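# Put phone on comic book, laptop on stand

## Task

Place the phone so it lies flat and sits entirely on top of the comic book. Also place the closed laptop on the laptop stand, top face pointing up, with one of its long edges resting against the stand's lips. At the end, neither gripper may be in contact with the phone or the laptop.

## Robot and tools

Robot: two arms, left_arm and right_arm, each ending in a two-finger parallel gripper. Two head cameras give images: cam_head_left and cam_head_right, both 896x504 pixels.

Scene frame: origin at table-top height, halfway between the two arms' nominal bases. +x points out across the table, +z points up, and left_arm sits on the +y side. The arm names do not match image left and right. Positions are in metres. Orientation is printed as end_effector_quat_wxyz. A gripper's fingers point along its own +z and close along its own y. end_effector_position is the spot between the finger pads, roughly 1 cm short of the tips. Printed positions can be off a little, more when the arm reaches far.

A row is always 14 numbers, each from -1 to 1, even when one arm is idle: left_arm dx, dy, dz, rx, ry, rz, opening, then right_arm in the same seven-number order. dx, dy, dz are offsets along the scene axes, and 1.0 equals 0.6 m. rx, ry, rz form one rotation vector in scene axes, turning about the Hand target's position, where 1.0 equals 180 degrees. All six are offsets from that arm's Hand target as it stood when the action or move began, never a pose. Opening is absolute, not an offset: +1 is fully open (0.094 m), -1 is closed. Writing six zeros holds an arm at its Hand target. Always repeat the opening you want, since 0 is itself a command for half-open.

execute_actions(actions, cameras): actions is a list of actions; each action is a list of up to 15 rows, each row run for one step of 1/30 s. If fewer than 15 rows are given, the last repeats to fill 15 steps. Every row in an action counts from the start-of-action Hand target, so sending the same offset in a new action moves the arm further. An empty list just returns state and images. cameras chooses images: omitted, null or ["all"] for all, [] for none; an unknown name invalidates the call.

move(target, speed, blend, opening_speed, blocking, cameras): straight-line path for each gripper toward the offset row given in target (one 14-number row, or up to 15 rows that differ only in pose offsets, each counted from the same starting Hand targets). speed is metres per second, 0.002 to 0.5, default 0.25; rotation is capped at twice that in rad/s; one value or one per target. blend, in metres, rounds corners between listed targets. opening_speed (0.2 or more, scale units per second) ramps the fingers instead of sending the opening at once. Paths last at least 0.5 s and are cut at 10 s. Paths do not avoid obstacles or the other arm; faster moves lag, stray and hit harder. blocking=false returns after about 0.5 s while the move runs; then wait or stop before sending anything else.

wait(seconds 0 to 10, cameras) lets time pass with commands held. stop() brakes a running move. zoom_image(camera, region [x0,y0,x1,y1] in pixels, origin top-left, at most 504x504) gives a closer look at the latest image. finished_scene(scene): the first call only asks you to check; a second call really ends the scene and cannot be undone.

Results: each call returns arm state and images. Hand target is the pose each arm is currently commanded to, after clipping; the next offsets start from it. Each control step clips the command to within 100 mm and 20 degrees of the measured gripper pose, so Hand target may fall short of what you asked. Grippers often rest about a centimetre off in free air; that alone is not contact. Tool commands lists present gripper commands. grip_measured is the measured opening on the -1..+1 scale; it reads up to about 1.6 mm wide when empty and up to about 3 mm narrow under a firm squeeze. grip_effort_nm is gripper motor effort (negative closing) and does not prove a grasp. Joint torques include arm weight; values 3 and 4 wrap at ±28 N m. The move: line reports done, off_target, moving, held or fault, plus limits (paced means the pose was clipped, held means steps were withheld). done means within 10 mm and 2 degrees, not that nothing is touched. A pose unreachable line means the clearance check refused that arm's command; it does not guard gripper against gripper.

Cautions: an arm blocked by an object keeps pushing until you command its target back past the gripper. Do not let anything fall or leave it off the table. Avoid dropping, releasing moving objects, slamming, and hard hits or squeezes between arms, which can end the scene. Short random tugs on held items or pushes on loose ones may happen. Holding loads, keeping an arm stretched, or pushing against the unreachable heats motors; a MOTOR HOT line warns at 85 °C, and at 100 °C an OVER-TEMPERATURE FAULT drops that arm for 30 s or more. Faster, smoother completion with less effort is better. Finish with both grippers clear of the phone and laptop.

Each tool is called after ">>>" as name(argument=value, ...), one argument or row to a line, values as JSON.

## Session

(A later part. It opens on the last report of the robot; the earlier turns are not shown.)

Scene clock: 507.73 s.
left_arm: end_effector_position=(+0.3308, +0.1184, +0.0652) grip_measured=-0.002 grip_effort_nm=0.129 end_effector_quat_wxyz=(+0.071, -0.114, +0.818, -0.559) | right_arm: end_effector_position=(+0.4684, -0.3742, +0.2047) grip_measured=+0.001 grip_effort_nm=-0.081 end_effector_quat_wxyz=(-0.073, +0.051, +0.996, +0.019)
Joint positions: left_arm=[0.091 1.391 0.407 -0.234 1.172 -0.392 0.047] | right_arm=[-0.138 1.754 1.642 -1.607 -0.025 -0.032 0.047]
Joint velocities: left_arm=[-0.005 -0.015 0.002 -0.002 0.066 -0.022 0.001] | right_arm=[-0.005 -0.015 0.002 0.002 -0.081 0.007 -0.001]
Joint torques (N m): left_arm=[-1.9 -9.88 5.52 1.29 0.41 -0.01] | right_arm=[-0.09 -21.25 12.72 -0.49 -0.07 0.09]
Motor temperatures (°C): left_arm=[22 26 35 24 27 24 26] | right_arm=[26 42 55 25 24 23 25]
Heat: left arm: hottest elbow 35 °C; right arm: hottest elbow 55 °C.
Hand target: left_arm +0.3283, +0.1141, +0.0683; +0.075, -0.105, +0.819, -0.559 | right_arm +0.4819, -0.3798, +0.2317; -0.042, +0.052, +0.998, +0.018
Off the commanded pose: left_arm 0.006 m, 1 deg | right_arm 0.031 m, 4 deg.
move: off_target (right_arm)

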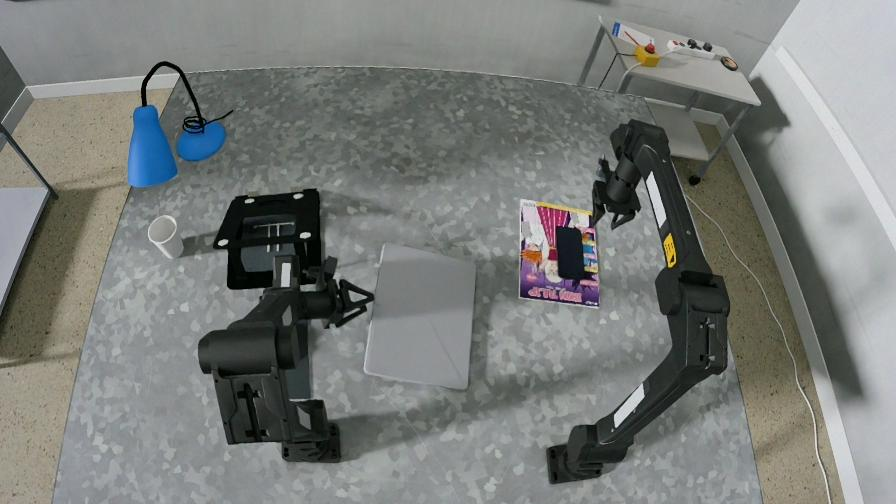

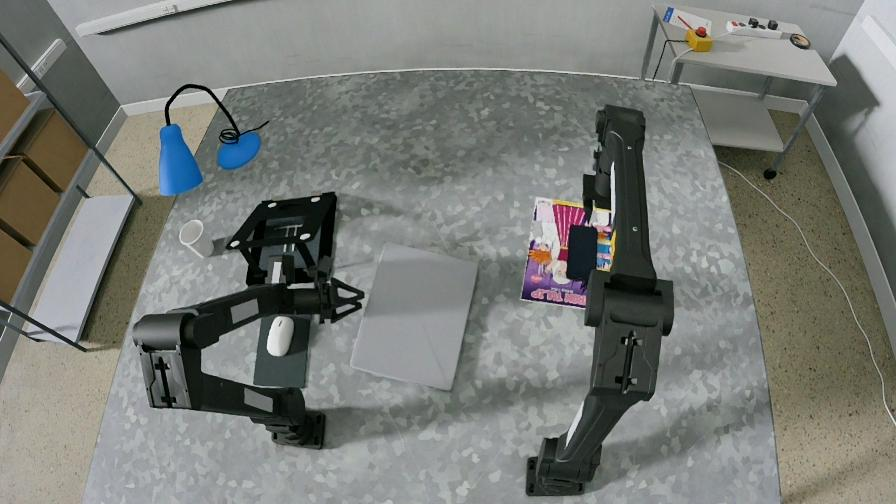

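>>> move(
  target=[0.015, -0.055, -0.004, 0.0, 0, 0.0, 0, 0,0,0,0,0,0,0],
  speed=0.03,
)

>>> zoom_image(
  camera="cam_head_right",
  region=[320, 270, 400, 350],
)

>>> zoom_image(
  camera="cam_head_left",
  region=[320, 270, 400, 350],
)

Scene clock: 513.53 s.
left_arm: end_effector_position=(+0.3389, +0.0907, +0.0625) grip_measured=-0.001 grip_effort_nm=0.085 end_effector_quat_wxyz=(+0.079, -0.120, +0.822, -0.551) | right_arm: end_effector_position=(+0.4684, -0.3742, +0.2047) grip_measured=+0.001 grip_effort_nm=-0.081 end_effector_quat_wxyz=(-0.073, +0.051, +0.996, +0.019)
Joint positions: left_arm=[-0.024 1.391 0.367 0.053 1.093 -0.658 0.047] | right_arm=[-0.138 1.754 1.642 -1.607 -0.025 -0.032 0.047]
Joint velocities: left_arm=[-0.015 -0.005 -0.002 0.002 0.022 -0.022 0.001] | right_arm=[-0.005 -0.005 0.002 -0.002 -0.081 -0.007 0]
Joint torques (N m): left_arm=[-3.55 -8.47 6.3 2.21 0.95 -0.03] | right_arm=[0.03 -21.25 12.7 -0.47 -0.07 0.08]
Motor temperatures (°C): left_arm=[22 26 35 24 27 24 26] | right_arm=[26 42 55 25 24 23 25]
Heat: left arm: hottest elbow 35 °C; right arm: hottest elbow 55 °C.
Hand target: left_arm +0.3374, +0.0812, +0.0668; +0.076, -0.106, +0.818, -0.560 | right_arm +0.4819, -0.3798, +0.2317; -0.042, +0.052, +0.998, +0.018
Off the commanded pose: left_arm 0.010 m, 2 deg | right_arm 0.031 m, 4 deg.
move: off_target (right_arm)

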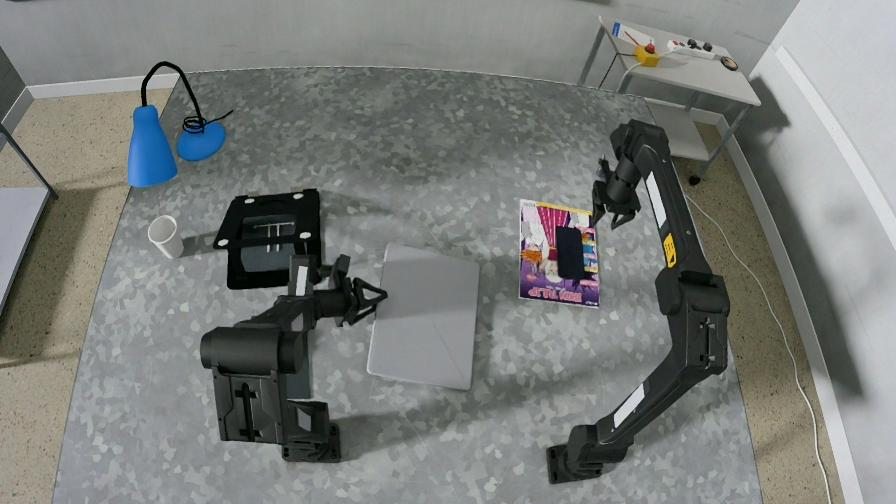

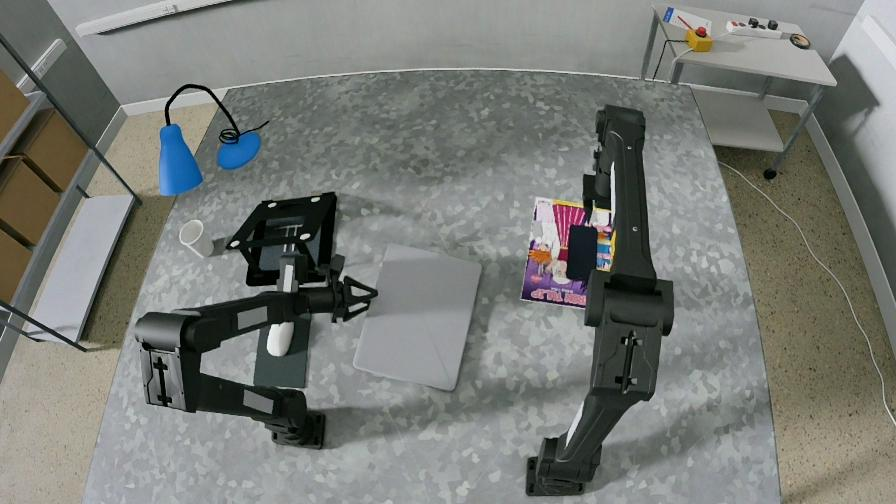

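Scaled by 6.300.

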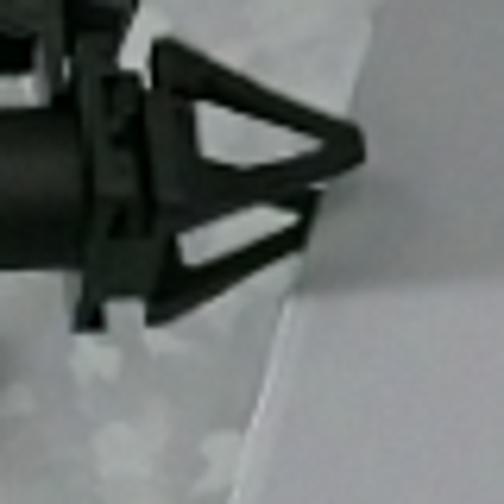

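Scaled by 6.300.

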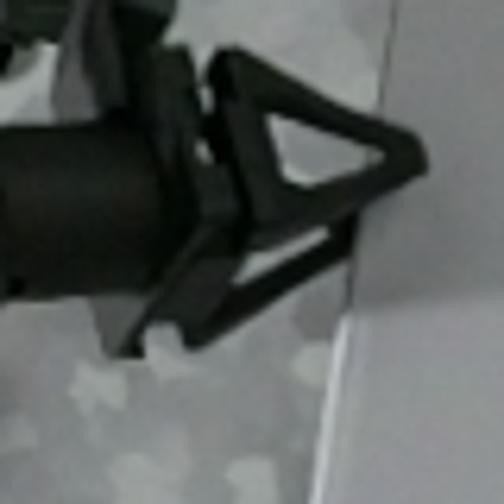

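>>> move(
  target=[0, 0, 0, 0.0, 0, 0.0, -0.9, 0,0,0,0,0,0,0],
  opening_speed=0.3,
)

>>> zoom_image(
  camera="cam_head_right",
  region=[320, 230, 480, 390],
)

>>> zoom_image(
  camera="cam_head_left",
  region=[320, 230, 480, 390],
)

Scene clock: 521.17 s.
left_arm: end_effector_position=(+0.3358, +0.0899, +0.0571) grip_measured=-0.679 grip_effort_nm=-1.004 end_effector_quat_wxyz=(+0.078, -0.118, +0.825, -0.547) | right_arm: end_effector_position=(+0.4684, -0.3742, +0.2047) grip_measured=+0.001 grip_effort_nm=-0.076 end_effector_quat_wxyz=(-0.073, +0.051, +0.996, +0.019)
Joint positions: left_arm=[-0.029 1.401 0.36 0.055 1.084 -0.645 0.015] | right_arm=[-0.138 1.754 1.642 -1.607 -0.025 -0.032 0.047]
Joint velocities: left_arm=[-0.005 -0.005 -0.002 0.007 0.007 0.007 0.001] | right_arm=[-0.005 0.005 0.012 -0.007 0.037 -0.037 -0.001]
Joint torques (N m): left_arm=[-3.19 -8.29 6.83 1.66 1.35 -0.13] | right_arm=[-0.03 -21.13 12.72 -0.47 -0.06 0.09]
Motor temperatures (°C): left_arm=[22 26 35 24 28 24 26] | right_arm=[26 43 55 25 24 23 25]
Heat: left arm: hottest elbow 35 °C; right arm: hottest elbow 55 °C.
Hand target: left_arm +0.3373, +0.0812, +0.0668; +0.076, -0.106, +0.818, -0.560 | right_arm +0.4819, -0.3798, +0.2317; -0.042, +0.052, +0.998, +0.018
Off the commanded pose: left_arm 0.013 m, 2 deg | right_arm 0.031 m, 4 deg.
move: off_target (left_arm, right_arm)

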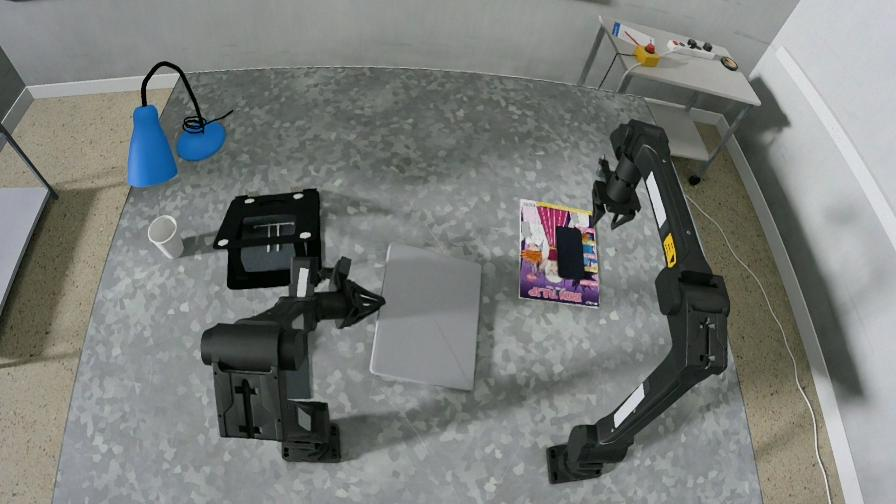

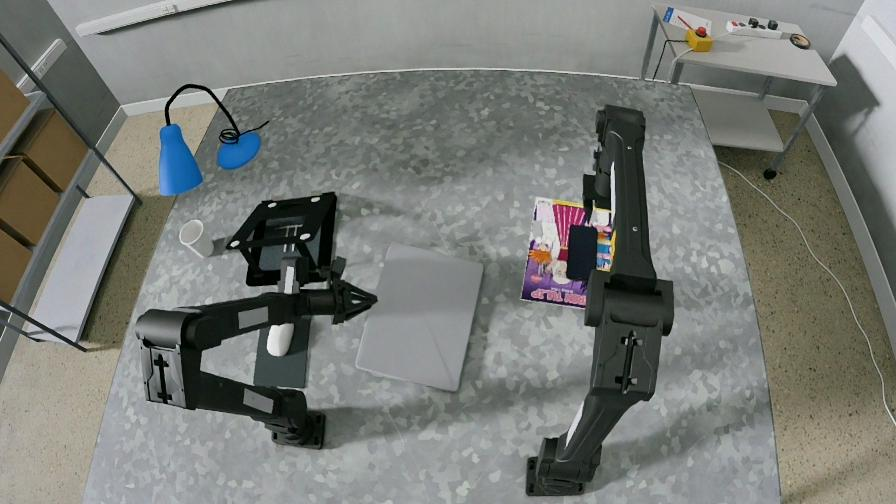

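Scaled by 3.150.

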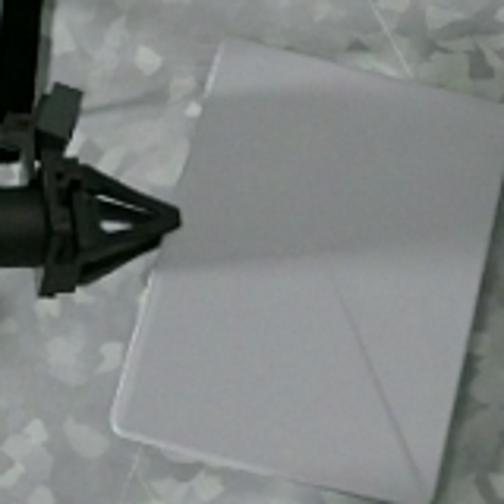

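Scaled by 3.150.

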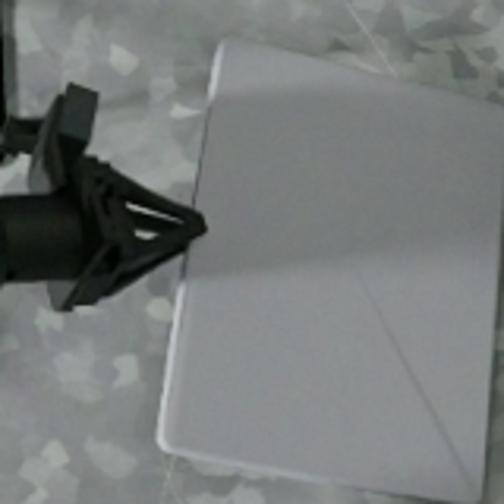

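>>> move(
  target=[0.0, -0.03, 0.085, 0.061, -0.006, 0.0, -0.9, 0,0,0,0,0,0,0],
  speed=0.06,
)

>>> zoom_image(
  camera="cam_head_right",
  region=[320, 230, 520, 430],
)

>>> zoom_image(
  camera="cam_head_left",
  region=[320, 230, 520, 430],
)

Scene clock: 539.20 s.
left_arm: end_effector_position=(+0.3118, +0.0749, +0.0823) grip_measured=-0.687 grip_effort_nm=-1.009 end_effector_quat_wxyz=(+0.071, -0.114, +0.874, -0.467) | right_arm: end_effector_position=(+0.4684, -0.3742, +0.2047) grip_measured=+0.001 grip_effort_nm=-0.076 end_effector_quat_wxyz=(-0.073, +0.051, +0.996, +0.019)
Joint positions: left_arm=[-0.152 1.141 0.386 -0.283 0.871 -0.635 0.015] | right_arm=[-0.138 1.754 1.642 -1.607 -0.025 -0.032 0.047]
Joint velocities: left_arm=[-0.015 -0.005 0.012 -0.002 -0.022 0.037 -0.001] | right_arm=[-0.015 -0.015 -0.002 -0.012 -0.037 0.022 -0.001]
Joint torques (N m): left_arm=[-2.9 -8.23 15.04 0.47 0.78 -0.09] | right_arm=[-0.03 -21.19 12.7 -0.46 -0.06 0.09]
Motor temperatures (°C): left_arm=[22 27 35 24 29 24 27] | right_arm=[26 43 55 25 24 23 25]
Heat: left arm: hottest elbow 35 °C; right arm: hottest elbow 55 °C.
Hand target: left_arm +0.3377, +0.0637, +0.1174; +0.095, -0.093, +0.867, -0.480 | right_arm +0.4819, -0.3798, +0.2317; -0.042, +0.052, +0.998, +0.018
Off the commanded pose: left_arm 0.045 m, 4 deg | right_arm 0.031 m, 4 deg.
move: off_target (left_arm, right_arm)

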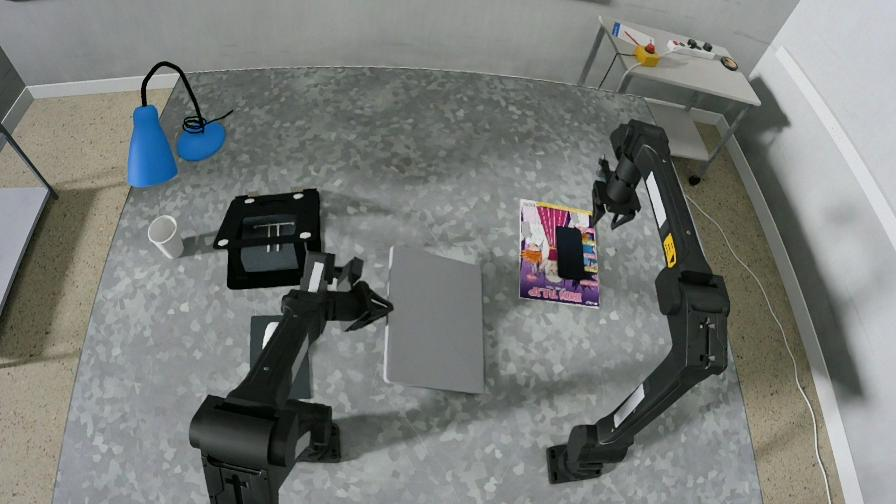

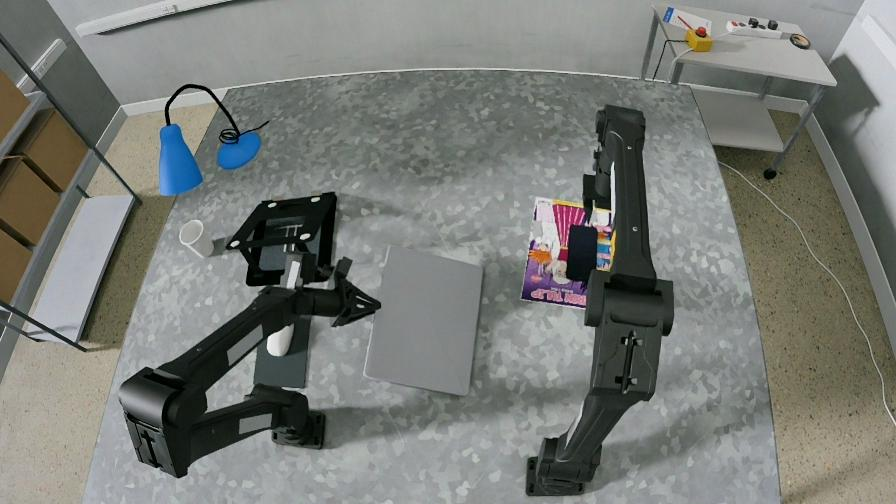

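Scaled by 2.520.

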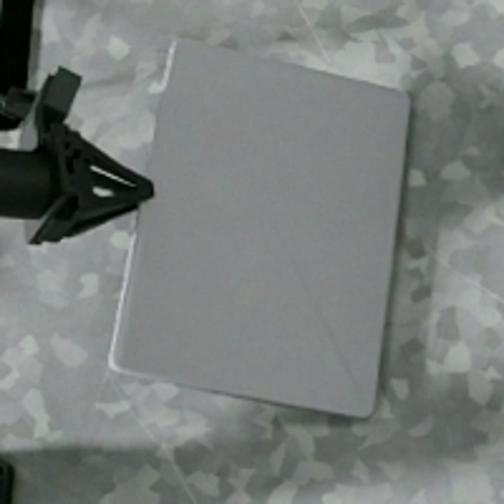

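Scaled by 2.520.

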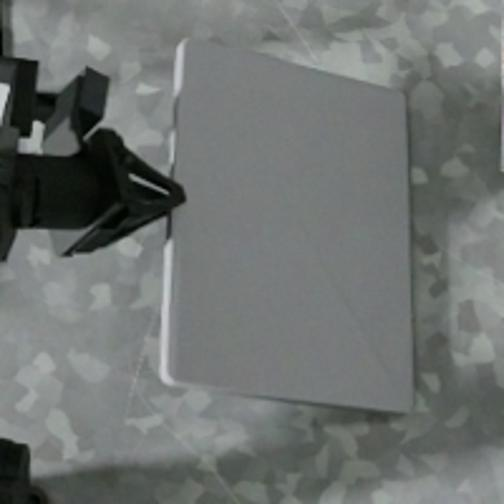

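>>> move(
  target=[0.0, -0.09, 0.05, 0.03, 0, 0.0, -0.9, 0,0,0,0,0,0,0],
  speed=0.06,
)

>>> zoom_image(
  camera="cam_head_right",
  region=[320, 230, 520, 430],
)

>>> zoom_image(
  camera="cam_head_left",
  region=[320, 230, 520, 430],
)

Scene clock: 543.50 s.
left_arm: end_effector_position=(+0.3106, +0.0315, +0.1035) grip_measured=-0.691 grip_effort_nm=-1.009 end_effector_quat_wxyz=(+0.076, -0.102, +0.900, -0.416) | right_arm: end_effector_position=(+0.4684, -0.3742, +0.2047) grip_measured=+0.001 grip_effort_nm=-0.081 end_effector_quat_wxyz=(-0.073, +0.051, +0.996, +0.019)
Joint positions: left_arm=[-0.368 1.072 0.455 -0.339 0.665 -0.784 0.015] | right_arm=[-0.138 1.754 1.642 -1.607 -0.025 -0.032 0.047]
Joint velocities: left_arm=[-0.015 -0.005 -0.012 -0.012 0.037 -0.022 0.001] | right_arm=[-0.005 -0.005 0.002 0.007 -0.051 -0.051 0]
Joint torques (N m): left_arm=[-3.55 -7.65 17.54 1.07 0.64 -0.3] | right_arm=[0.03 -21.3 12.72 -0.47 -0.07 0.08]
Motor temperatures (°C): left_arm=[22 26 37 24 29 24 27] | right_arm=[26 43 55 25 24 23 25]
Heat: left arm: hottest elbow 37 °C; right arm: hottest elbow 55 °C.
Hand target: left_arm +0.3375, +0.0098, +0.1477; +0.100, -0.089, +0.888, -0.440 | right_arm +0.4819, -0.3798, +0.2317; -0.042, +0.052, +0.998, +0.018
Off the commanded pose: left_arm 0.056 m, 4 deg | right_arm 0.031 m, 4 deg.
move: off_target (left_arm, right_arm)

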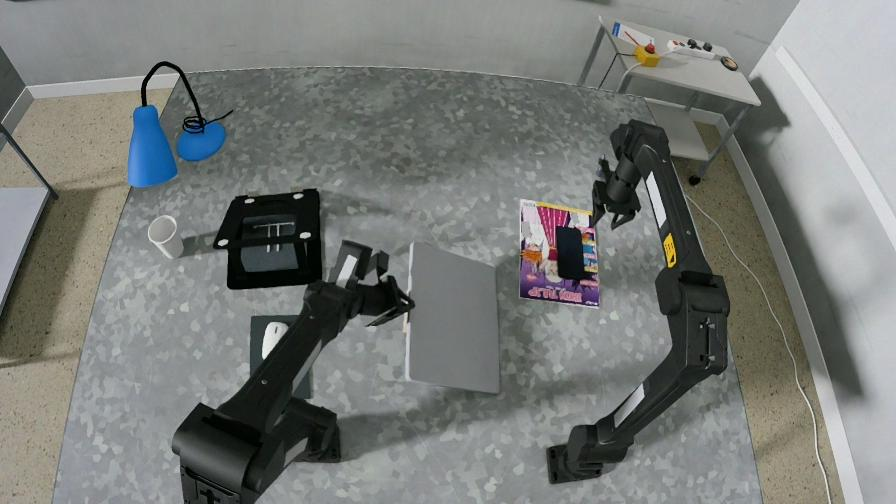

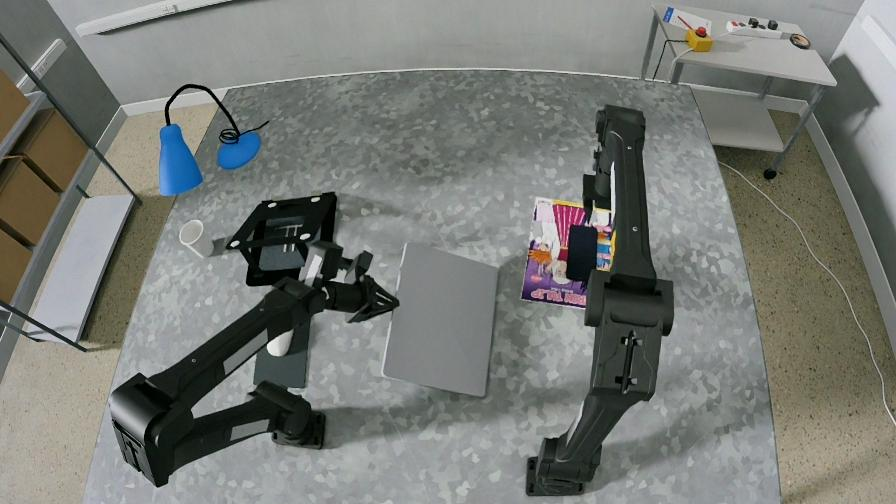

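Scaled by 2.520.

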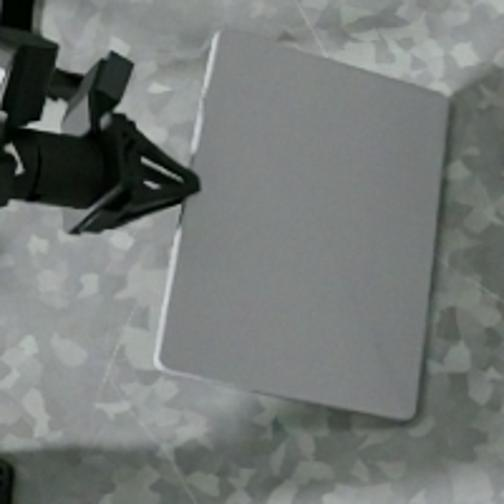

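Scaled by 2.520.

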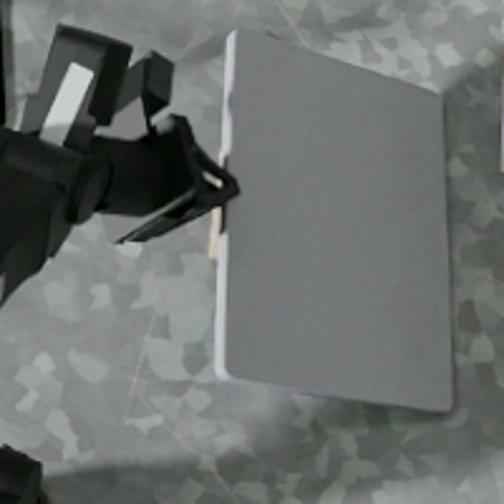

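>>> move(
  target=[-0.04, 0.05, 0.0, 0, 0, 0.13, -0.9, 0,0,0,0,0,0,0],
  speed=0.08,
)

>>> zoom_image(
  camera="cam_head_right",
  region=[320, 210, 540, 430],
)

>>> zoom_image(
  camera="cam_head_left",
  region=[320, 210, 540, 430],
)

Scene clock: 559.50 s.
left_arm: end_effector_position=(+0.2995, +0.0471, +0.1155) grip_measured=-0.691 grip_effort_nm=-1.009 end_effector_quat_wxyz=(+0.164, -0.246, +0.879, -0.375) | right_arm: end_effector_position=(+0.4684, -0.3742, +0.2047) grip_measured=+0.001 grip_effort_nm=-0.081 end_effector_quat_wxyz=(-0.073, +0.051, +0.996, +0.019)
Joint positions: left_arm=[-0.503 0.829 0.355 -0.297 0.304 -1.15 0.014] | right_arm=[-0.138 1.754 1.642 -1.607 -0.025 -0.032 0.047]
Joint velocities: left_arm=[-0.005 -0.015 -0.017 -0.012 0.007 0.007 -0.001] | right_arm=[-0.005 -0.005 0.002 -0.012 0.051 0.051 0]
Joint torques (N m): left_arm=[-1.49 -7.77 12.64 3.08 -0.2 -0.72] | right_arm=[-0.03 -21.19 12.71 -0.43 -0.07 0.09]
Motor temperatures (°C): left_arm=[22 26 41 24 28 24 28] | right_arm=[26 43 55 25 24 23 25]
Heat: left arm: hottest elbow 41 °C; right arm: hottest elbow 55 °C.
Hand target: left_arm +0.3141, +0.0404, +0.1484; +0.188, -0.268, +0.850, -0.413 | right_arm +0.4819, -0.3798, +0.2317; -0.042, +0.052, +0.998, +0.018
Off the commanded pose: left_arm 0.036 m, 6 deg | right_arm 0.031 m, 4 deg.
move: off_target (left_arm, right_arm)

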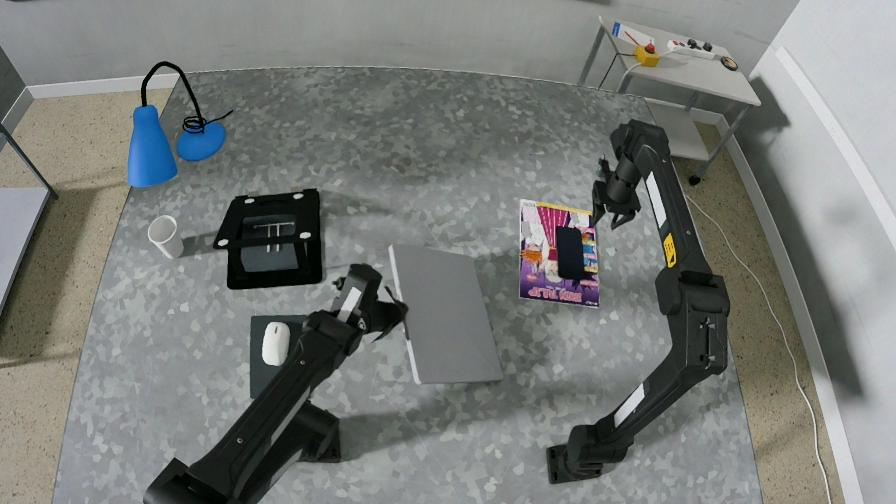

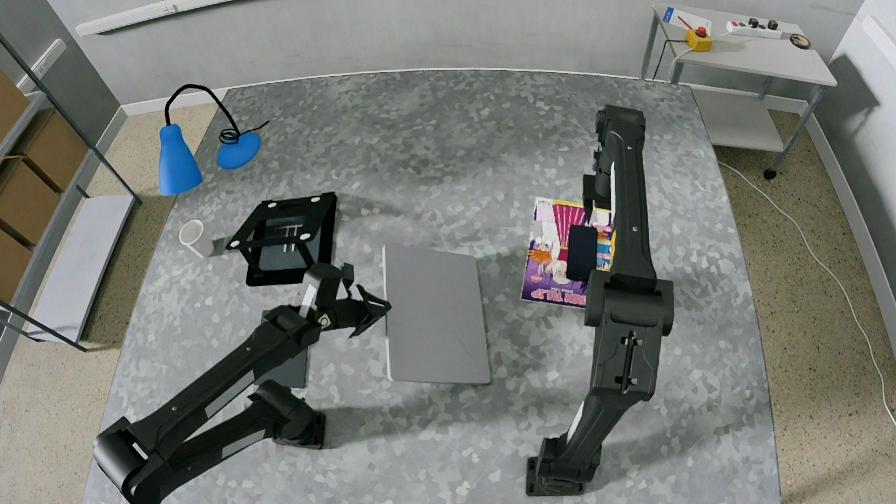

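Scaled by 2.291.

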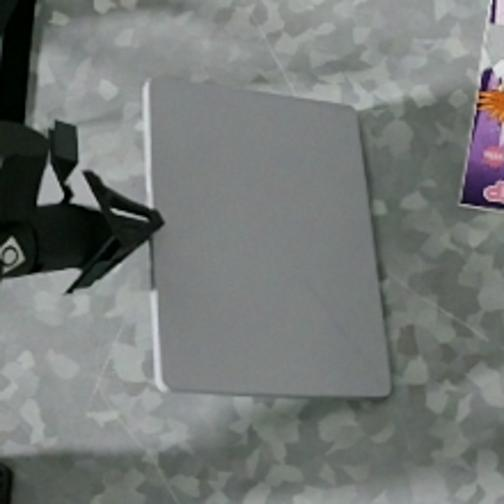

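Scaled by 2.291.

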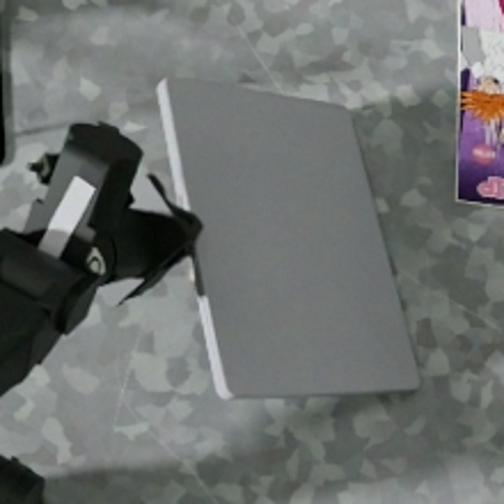

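>>> move(
  target=[0.02, 0.01, 0.0, 0, 0, 0.13, -0.9, 0,0,0,0,0,0,0],
  speed=0.08,
)

>>> zoom_image(
  camera="cam_head_right",
  region=[320, 210, 540, 430],
)

>>> zoom_image(
  camera="cam_head_left",
  region=[320, 210, 540, 430],
)

Scene clock: 565.23 s.
left_arm: end_effector_position=(+0.3079, +0.0578, +0.1157) grip_measured=-0.692 grip_effort_nm=-1.009 end_effector_quat_wxyz=(+0.254, -0.408, +0.816, -0.322) | right_arm: end_effector_position=(+0.4684, -0.3742, +0.2047) grip_measured=+0.001 grip_effort_nm=-0.081 end_effector_quat_wxyz=(-0.073, +0.051, +0.996, +0.019)
Joint positions: left_arm=[-0.713 0.809 0.343 -0.275 -0.183 -1.531 0.014] | right_arm=[-0.138 1.754 1.642 -1.607 -0.025 -0.032 0.047]
Joint velocities: left_arm=[-0.034 -0.005 -0.012 -0.002 -0.022 -0.007 -0.001] | right_arm=[-0.005 -0.015 0.007 -0.007 0.022 0.007 0]
Joint torques (N m): left_arm=[-1.85 -4.78 13.78 3.21 -0.74 -0.57] | right_arm=[-0.09 -21.19 12.7 -0.49 -0.07 0.08]
Motor temperatures (°C): left_arm=[22 26 41 24 28 24 28] | right_arm=[26 43 55 25 24 23 25]
Heat: left arm: hottest elbow 41 °C; right arm: hottest elbow 55 °C.
Hand target: left_arm +0.3259, +0.0463, +0.1488; +0.268, -0.434, +0.777, -0.369 | right_arm +0.4819, -0.3798, +0.2317; -0.042, +0.052, +0.998, +0.018
Off the commanded pose: left_arm 0.039 m, 7 deg | right_arm 0.031 m, 4 deg.
move: off_target (left_arm, right_arm)

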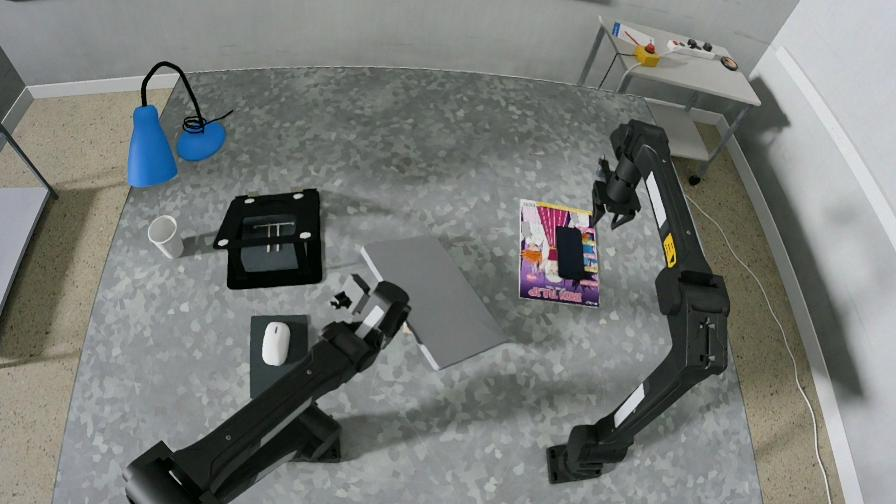

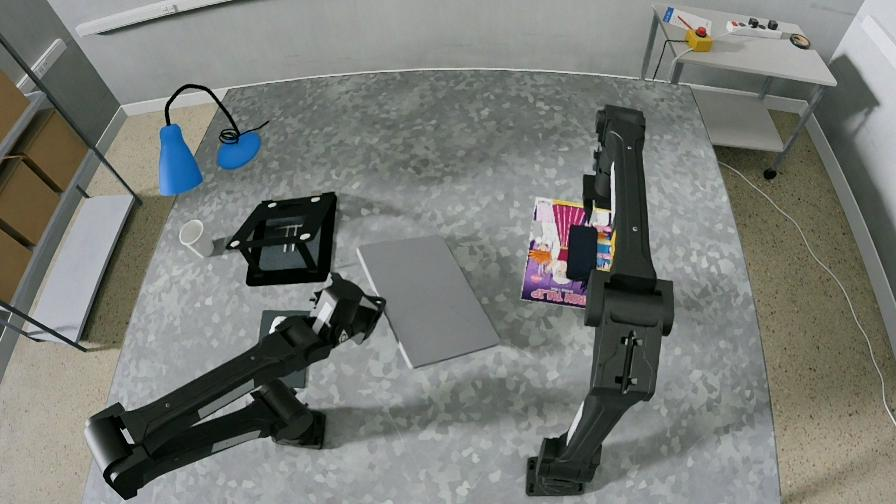

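Scaled by 2.291.

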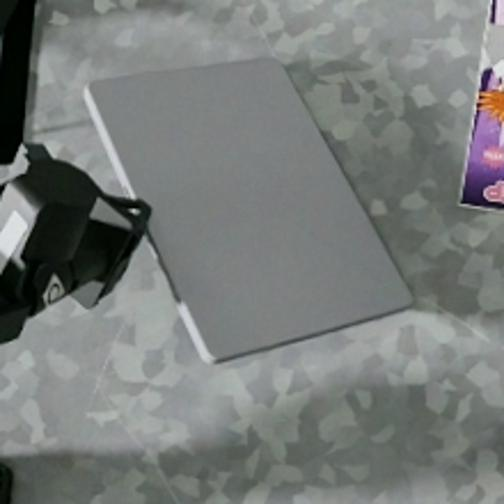

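Scaled by 2.291.

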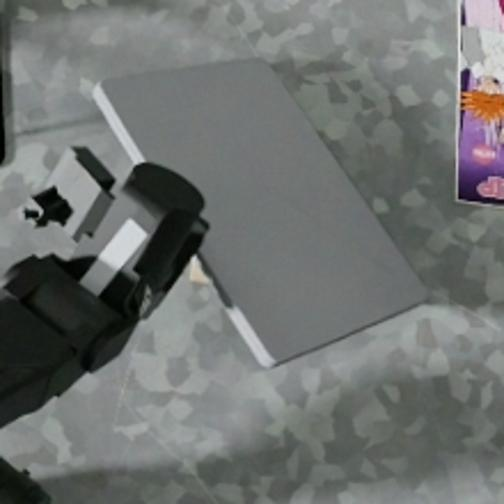

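>>> move(
  target=[-0.07, 0.08, 0.0, 0, 0, 0.0, -0.9, 0,0,0,0,0,0,0],
  speed=0.06,
)

>>> zoom_image(
  camera="cam_head_right",
  region=[320, 210, 540, 430],
)

>>> zoom_image(
  camera="cam_head_left",
  region=[320, 210, 540, 430],
)

Scene clock: 606.47 s.
left_arm: end_effector_position=(+0.2734, +0.0950, +0.1188) grip_measured=-0.694 grip_effort_nm=-1.009 end_effector_quat_wxyz=(+0.250, -0.424, +0.804, -0.334) | right_arm: end_effector_position=(+0.4684, -0.3742, +0.2047) grip_measured=+0.001 grip_effort_nm=-0.081 end_effector_quat_wxyz=(-0.073, +0.051, +0.996, +0.019)
Joint positions: left_arm=[-0.666 0.529 0.262 -0.451 -0.147 -1.542 0.014] | right_arm=[-0.138 1.754 1.642 -1.607 -0.025 -0.032 0.047]
Joint velocities: left_arm=[-0.005 -0.015 -0.002 -0.002 -0.007 0.022 0] | right_arm=[-0.024 -0.015 -0.002 -0.002 -0.037 0.007 0]
Joint torques (N m): left_arm=[-0.09 -4.13 13.75 2.43 -0.23 -0.15] | right_arm=[0.03 -21.13 12.72 -0.47 -0.07 0.09]
Motor temperatures (°C): left_arm=[22 26 41 24 28 24 28] | right_arm=[26 43 56 25 24 23 25]
Heat: left arm: hottest elbow 41 °C; right arm: hottest elbow 56 °C.
Hand target: left_arm +0.2850, +0.0946, +0.1493; +0.268, -0.435, +0.777, -0.369 | right_arm +0.4819, -0.3798, +0.2317; -0.042, +0.052, +0.998, +0.018
Off the commanded pose: left_arm 0.032 m, 6 deg | right_arm 0.031 m, 4 deg.
move: off_target (left_arm, right_arm)

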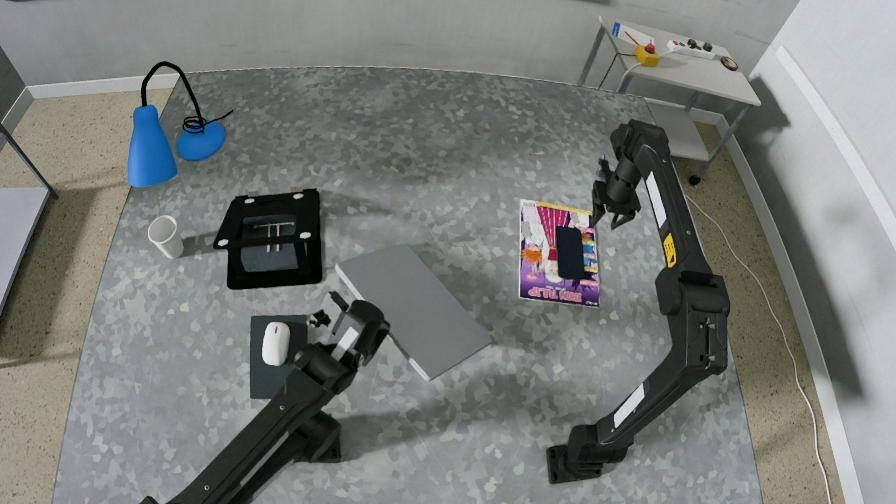

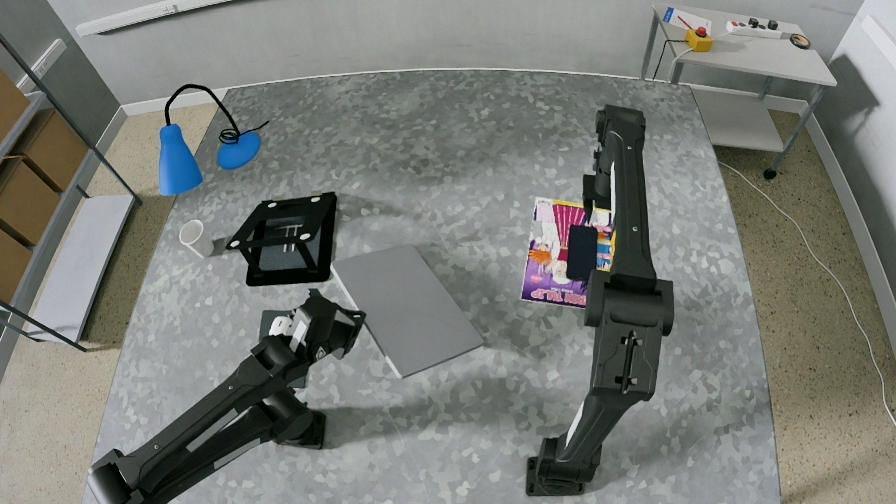

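Scaled by 2.291.

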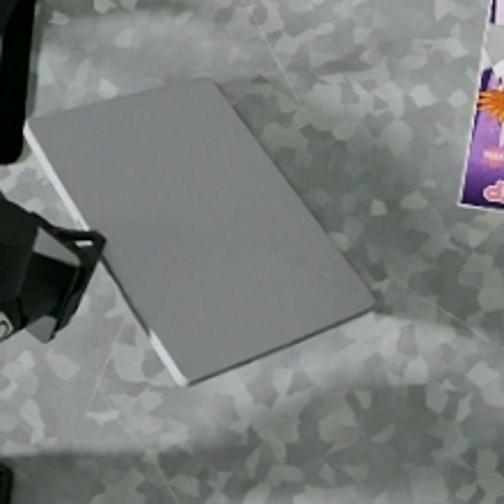

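Scaled by 2.291.

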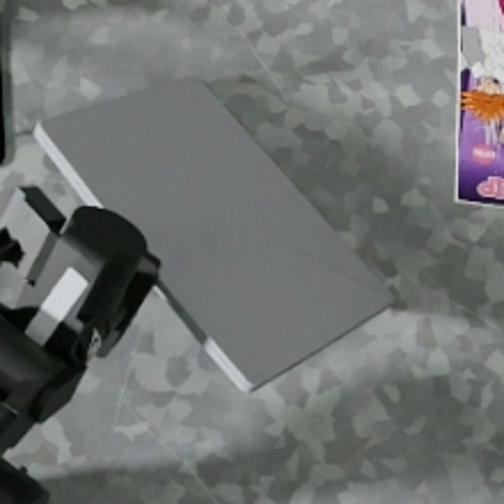

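>>> move(
  target=[-0.013, 0.02, -0.1, -0.056, -0.036, 0.0, -0.9, 0,0,0,0,0,0,0],
  speed=0.05,
)

>>> zoom_image(
  camera="cam_head_right",
  region=[300, 210, 520, 430],
)

>>> zoom_image(
  camera="cam_head_left",
  region=[300, 210, 520, 430],
)

Scene clock: 615.20 s.
left_arm: end_effector_position=(+0.2660, +0.1079, +0.0745) grip_measured=-0.694 grip_effort_nm=-1.009 end_effector_quat_wxyz=(+0.266, -0.417, +0.752, -0.435) | right_arm: end_effector_position=(+0.4684, -0.3742, +0.2047) grip_measured=+0.001 grip_effort_nm=-0.081 end_effector_quat_wxyz=(-0.073, +0.051, +0.996, +0.019)
Joint positions: left_arm=[-0.559 0.428 0.005 -0.079 -0.013 -1.535 0.014] | right_arm=[-0.138 1.754 1.642 -1.607 -0.025 -0.032 0.047]
Joint velocities: left_arm=[0.015 -0.005 -0.007 -0.007 0.007 0.007 0] | right_arm=[-0.005 0.005 0.002 -0.007 -0.037 -0.081 0]
Joint torques (N m): left_arm=[-0.5 -0.26 11.78 3.33 0.05 -0.39] | right_arm=[-0.03 -21.19 12.74 -0.49 -0.06 0.09]
Motor temperatures (°C): left_arm=[22 26 41 24 28 24 28] | right_arm=[26 43 56 25 24 23 25]
Heat: left arm: hottest elbow 41 °C; right arm: hottest elbow 56 °C.
Hand target: left_arm +0.2765, +0.1078, +0.0894; +0.271, -0.435, +0.725, -0.459 | right_arm +0.4819, -0.3798, +0.2317; -0.042, +0.052, +0.998, +0.018
Off the commanded pose: left_arm 0.019 m, 5 deg | right_arm 0.031 m, 4 deg.
move: off_target (left_arm, right_arm)

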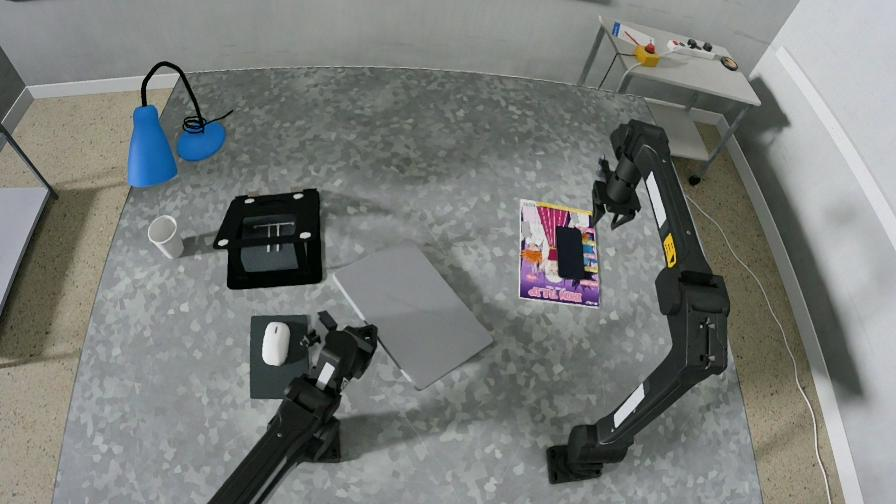

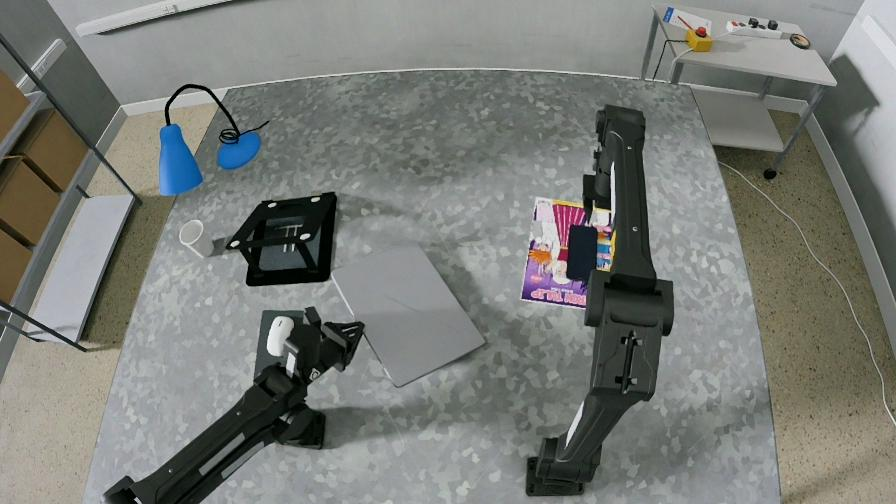

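Scaled by 2.291.

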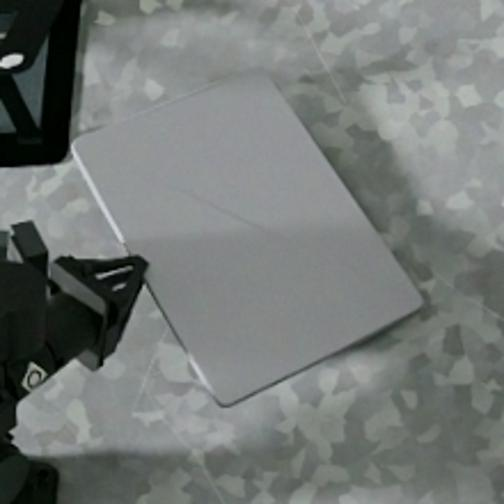

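Scaled by 2.291.

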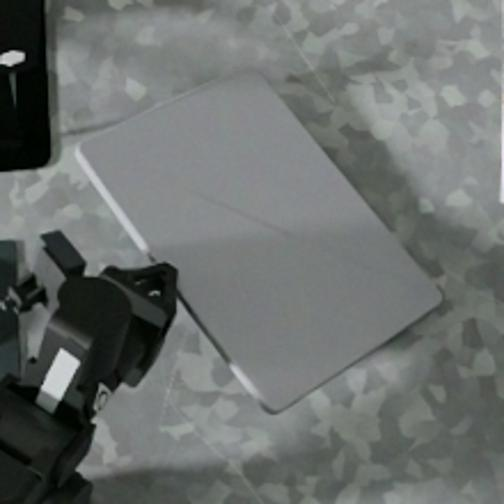

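>>> move(
  target=[-0.005, 0.0, -0.03, -0.015, -0.01, 0.0, -0.9, 0,0,0,0,0,0,0],
  speed=0.04,
)

>>> zoom_image(
  camera="cam_head_right",
  region=[300, 210, 520, 430],
)

>>> zoom_image(
  camera="cam_head_left",
  region=[300, 210, 520, 430],
)

Scene clock: 619.00 s.
left_arm: end_effector_position=(+0.2653, +0.1079, +0.0733) grip_measured=-0.695 grip_effort_nm=-1.009 end_effector_quat_wxyz=(+0.270, -0.407, +0.759, -0.430) | right_arm: end_effector_position=(+0.4684, -0.3742, +0.2047) grip_measured=+0.001 grip_effort_nm=-0.081 end_effector_quat_wxyz=(-0.073, +0.051, +0.996, +0.019)
Joint positions: left_arm=[-0.558 0.428 0.004 -0.083 -0.01 -1.507 0.014] | right_arm=[-0.138 1.754 1.642 -1.607 -0.025 -0.032 0.047]
Joint velocities: left_arm=[0.024 0.005 -0.012 -0.007 -0.007 -0.081 0] | right_arm=[-0.005 0.005 -0.002 0.012 -0.022 -0.037 0.002]
Joint torques (N m): left_arm=[-1.14 0.26 10.77 1.98 -0.1 -0.2] | right_arm=[0.09 -21.42 12.41 -0.42 -0.05 0.09]
Motor temperatures (°C): left_arm=[22 26 41 24 28 24 28] | right_arm=[26 43 56 25 24 23 25]
Heat: left arm: hottest elbow 41 °C; right arm: hottest elbow 56 °C.
Hand target: left_arm +0.2658, +0.1077, +0.0744; +0.265, -0.417, +0.753, -0.435 | right_arm +0.4808, -0.3797, +0.2317; -0.042, +0.052, +0.998, +0.018
Off the commanded pose: left_arm 0.008 m, 9 deg | right_arm 0.031 m, 4 deg.
move: held (left_arm; a check stopped the path), off_target (right_arm; braked when a check withheld steps of left_arm); limits=held
pose unreachable (left arm): on one or more control steps of this call, first in action 0 (counted from 0), this arm could not follow its commanded pose, so it was not sent that pose on those steps. It may still have moved: this result reports where it is.
cause: moving toward the commanded pose would bring two parts of the arm too close to each other (its shoulder (the part past joint 1) and its forearm (the part past joint 3), with joints 2 (shoulder) and 3 (elbow) between them).

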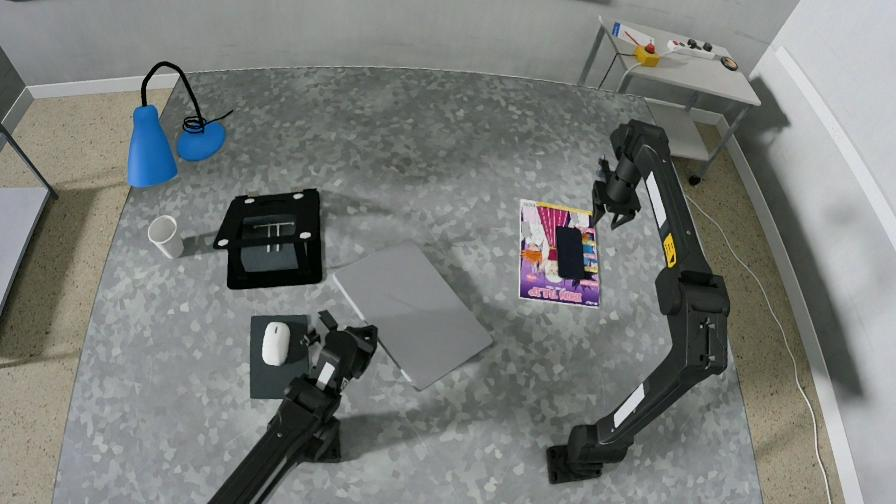

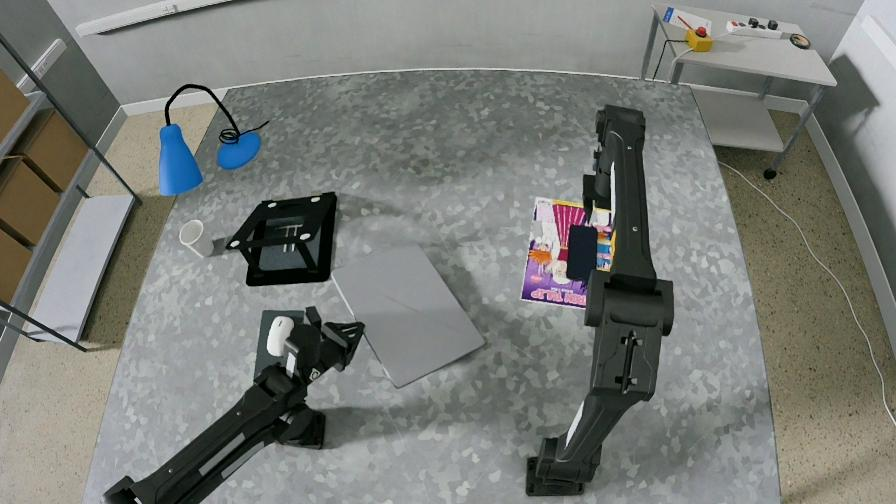

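Scaled by 2.291.

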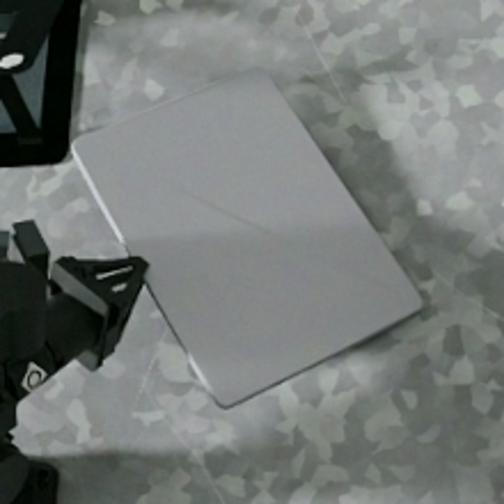

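Scaled by 2.291.

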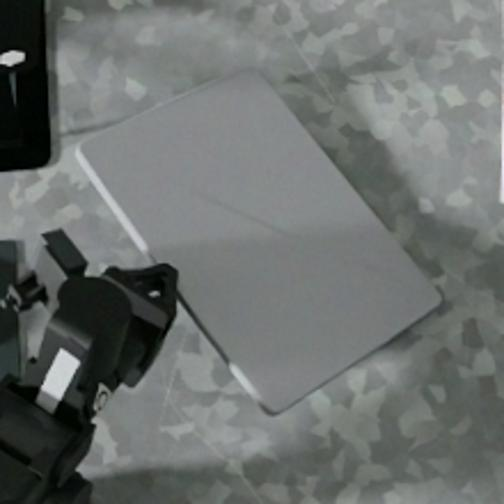

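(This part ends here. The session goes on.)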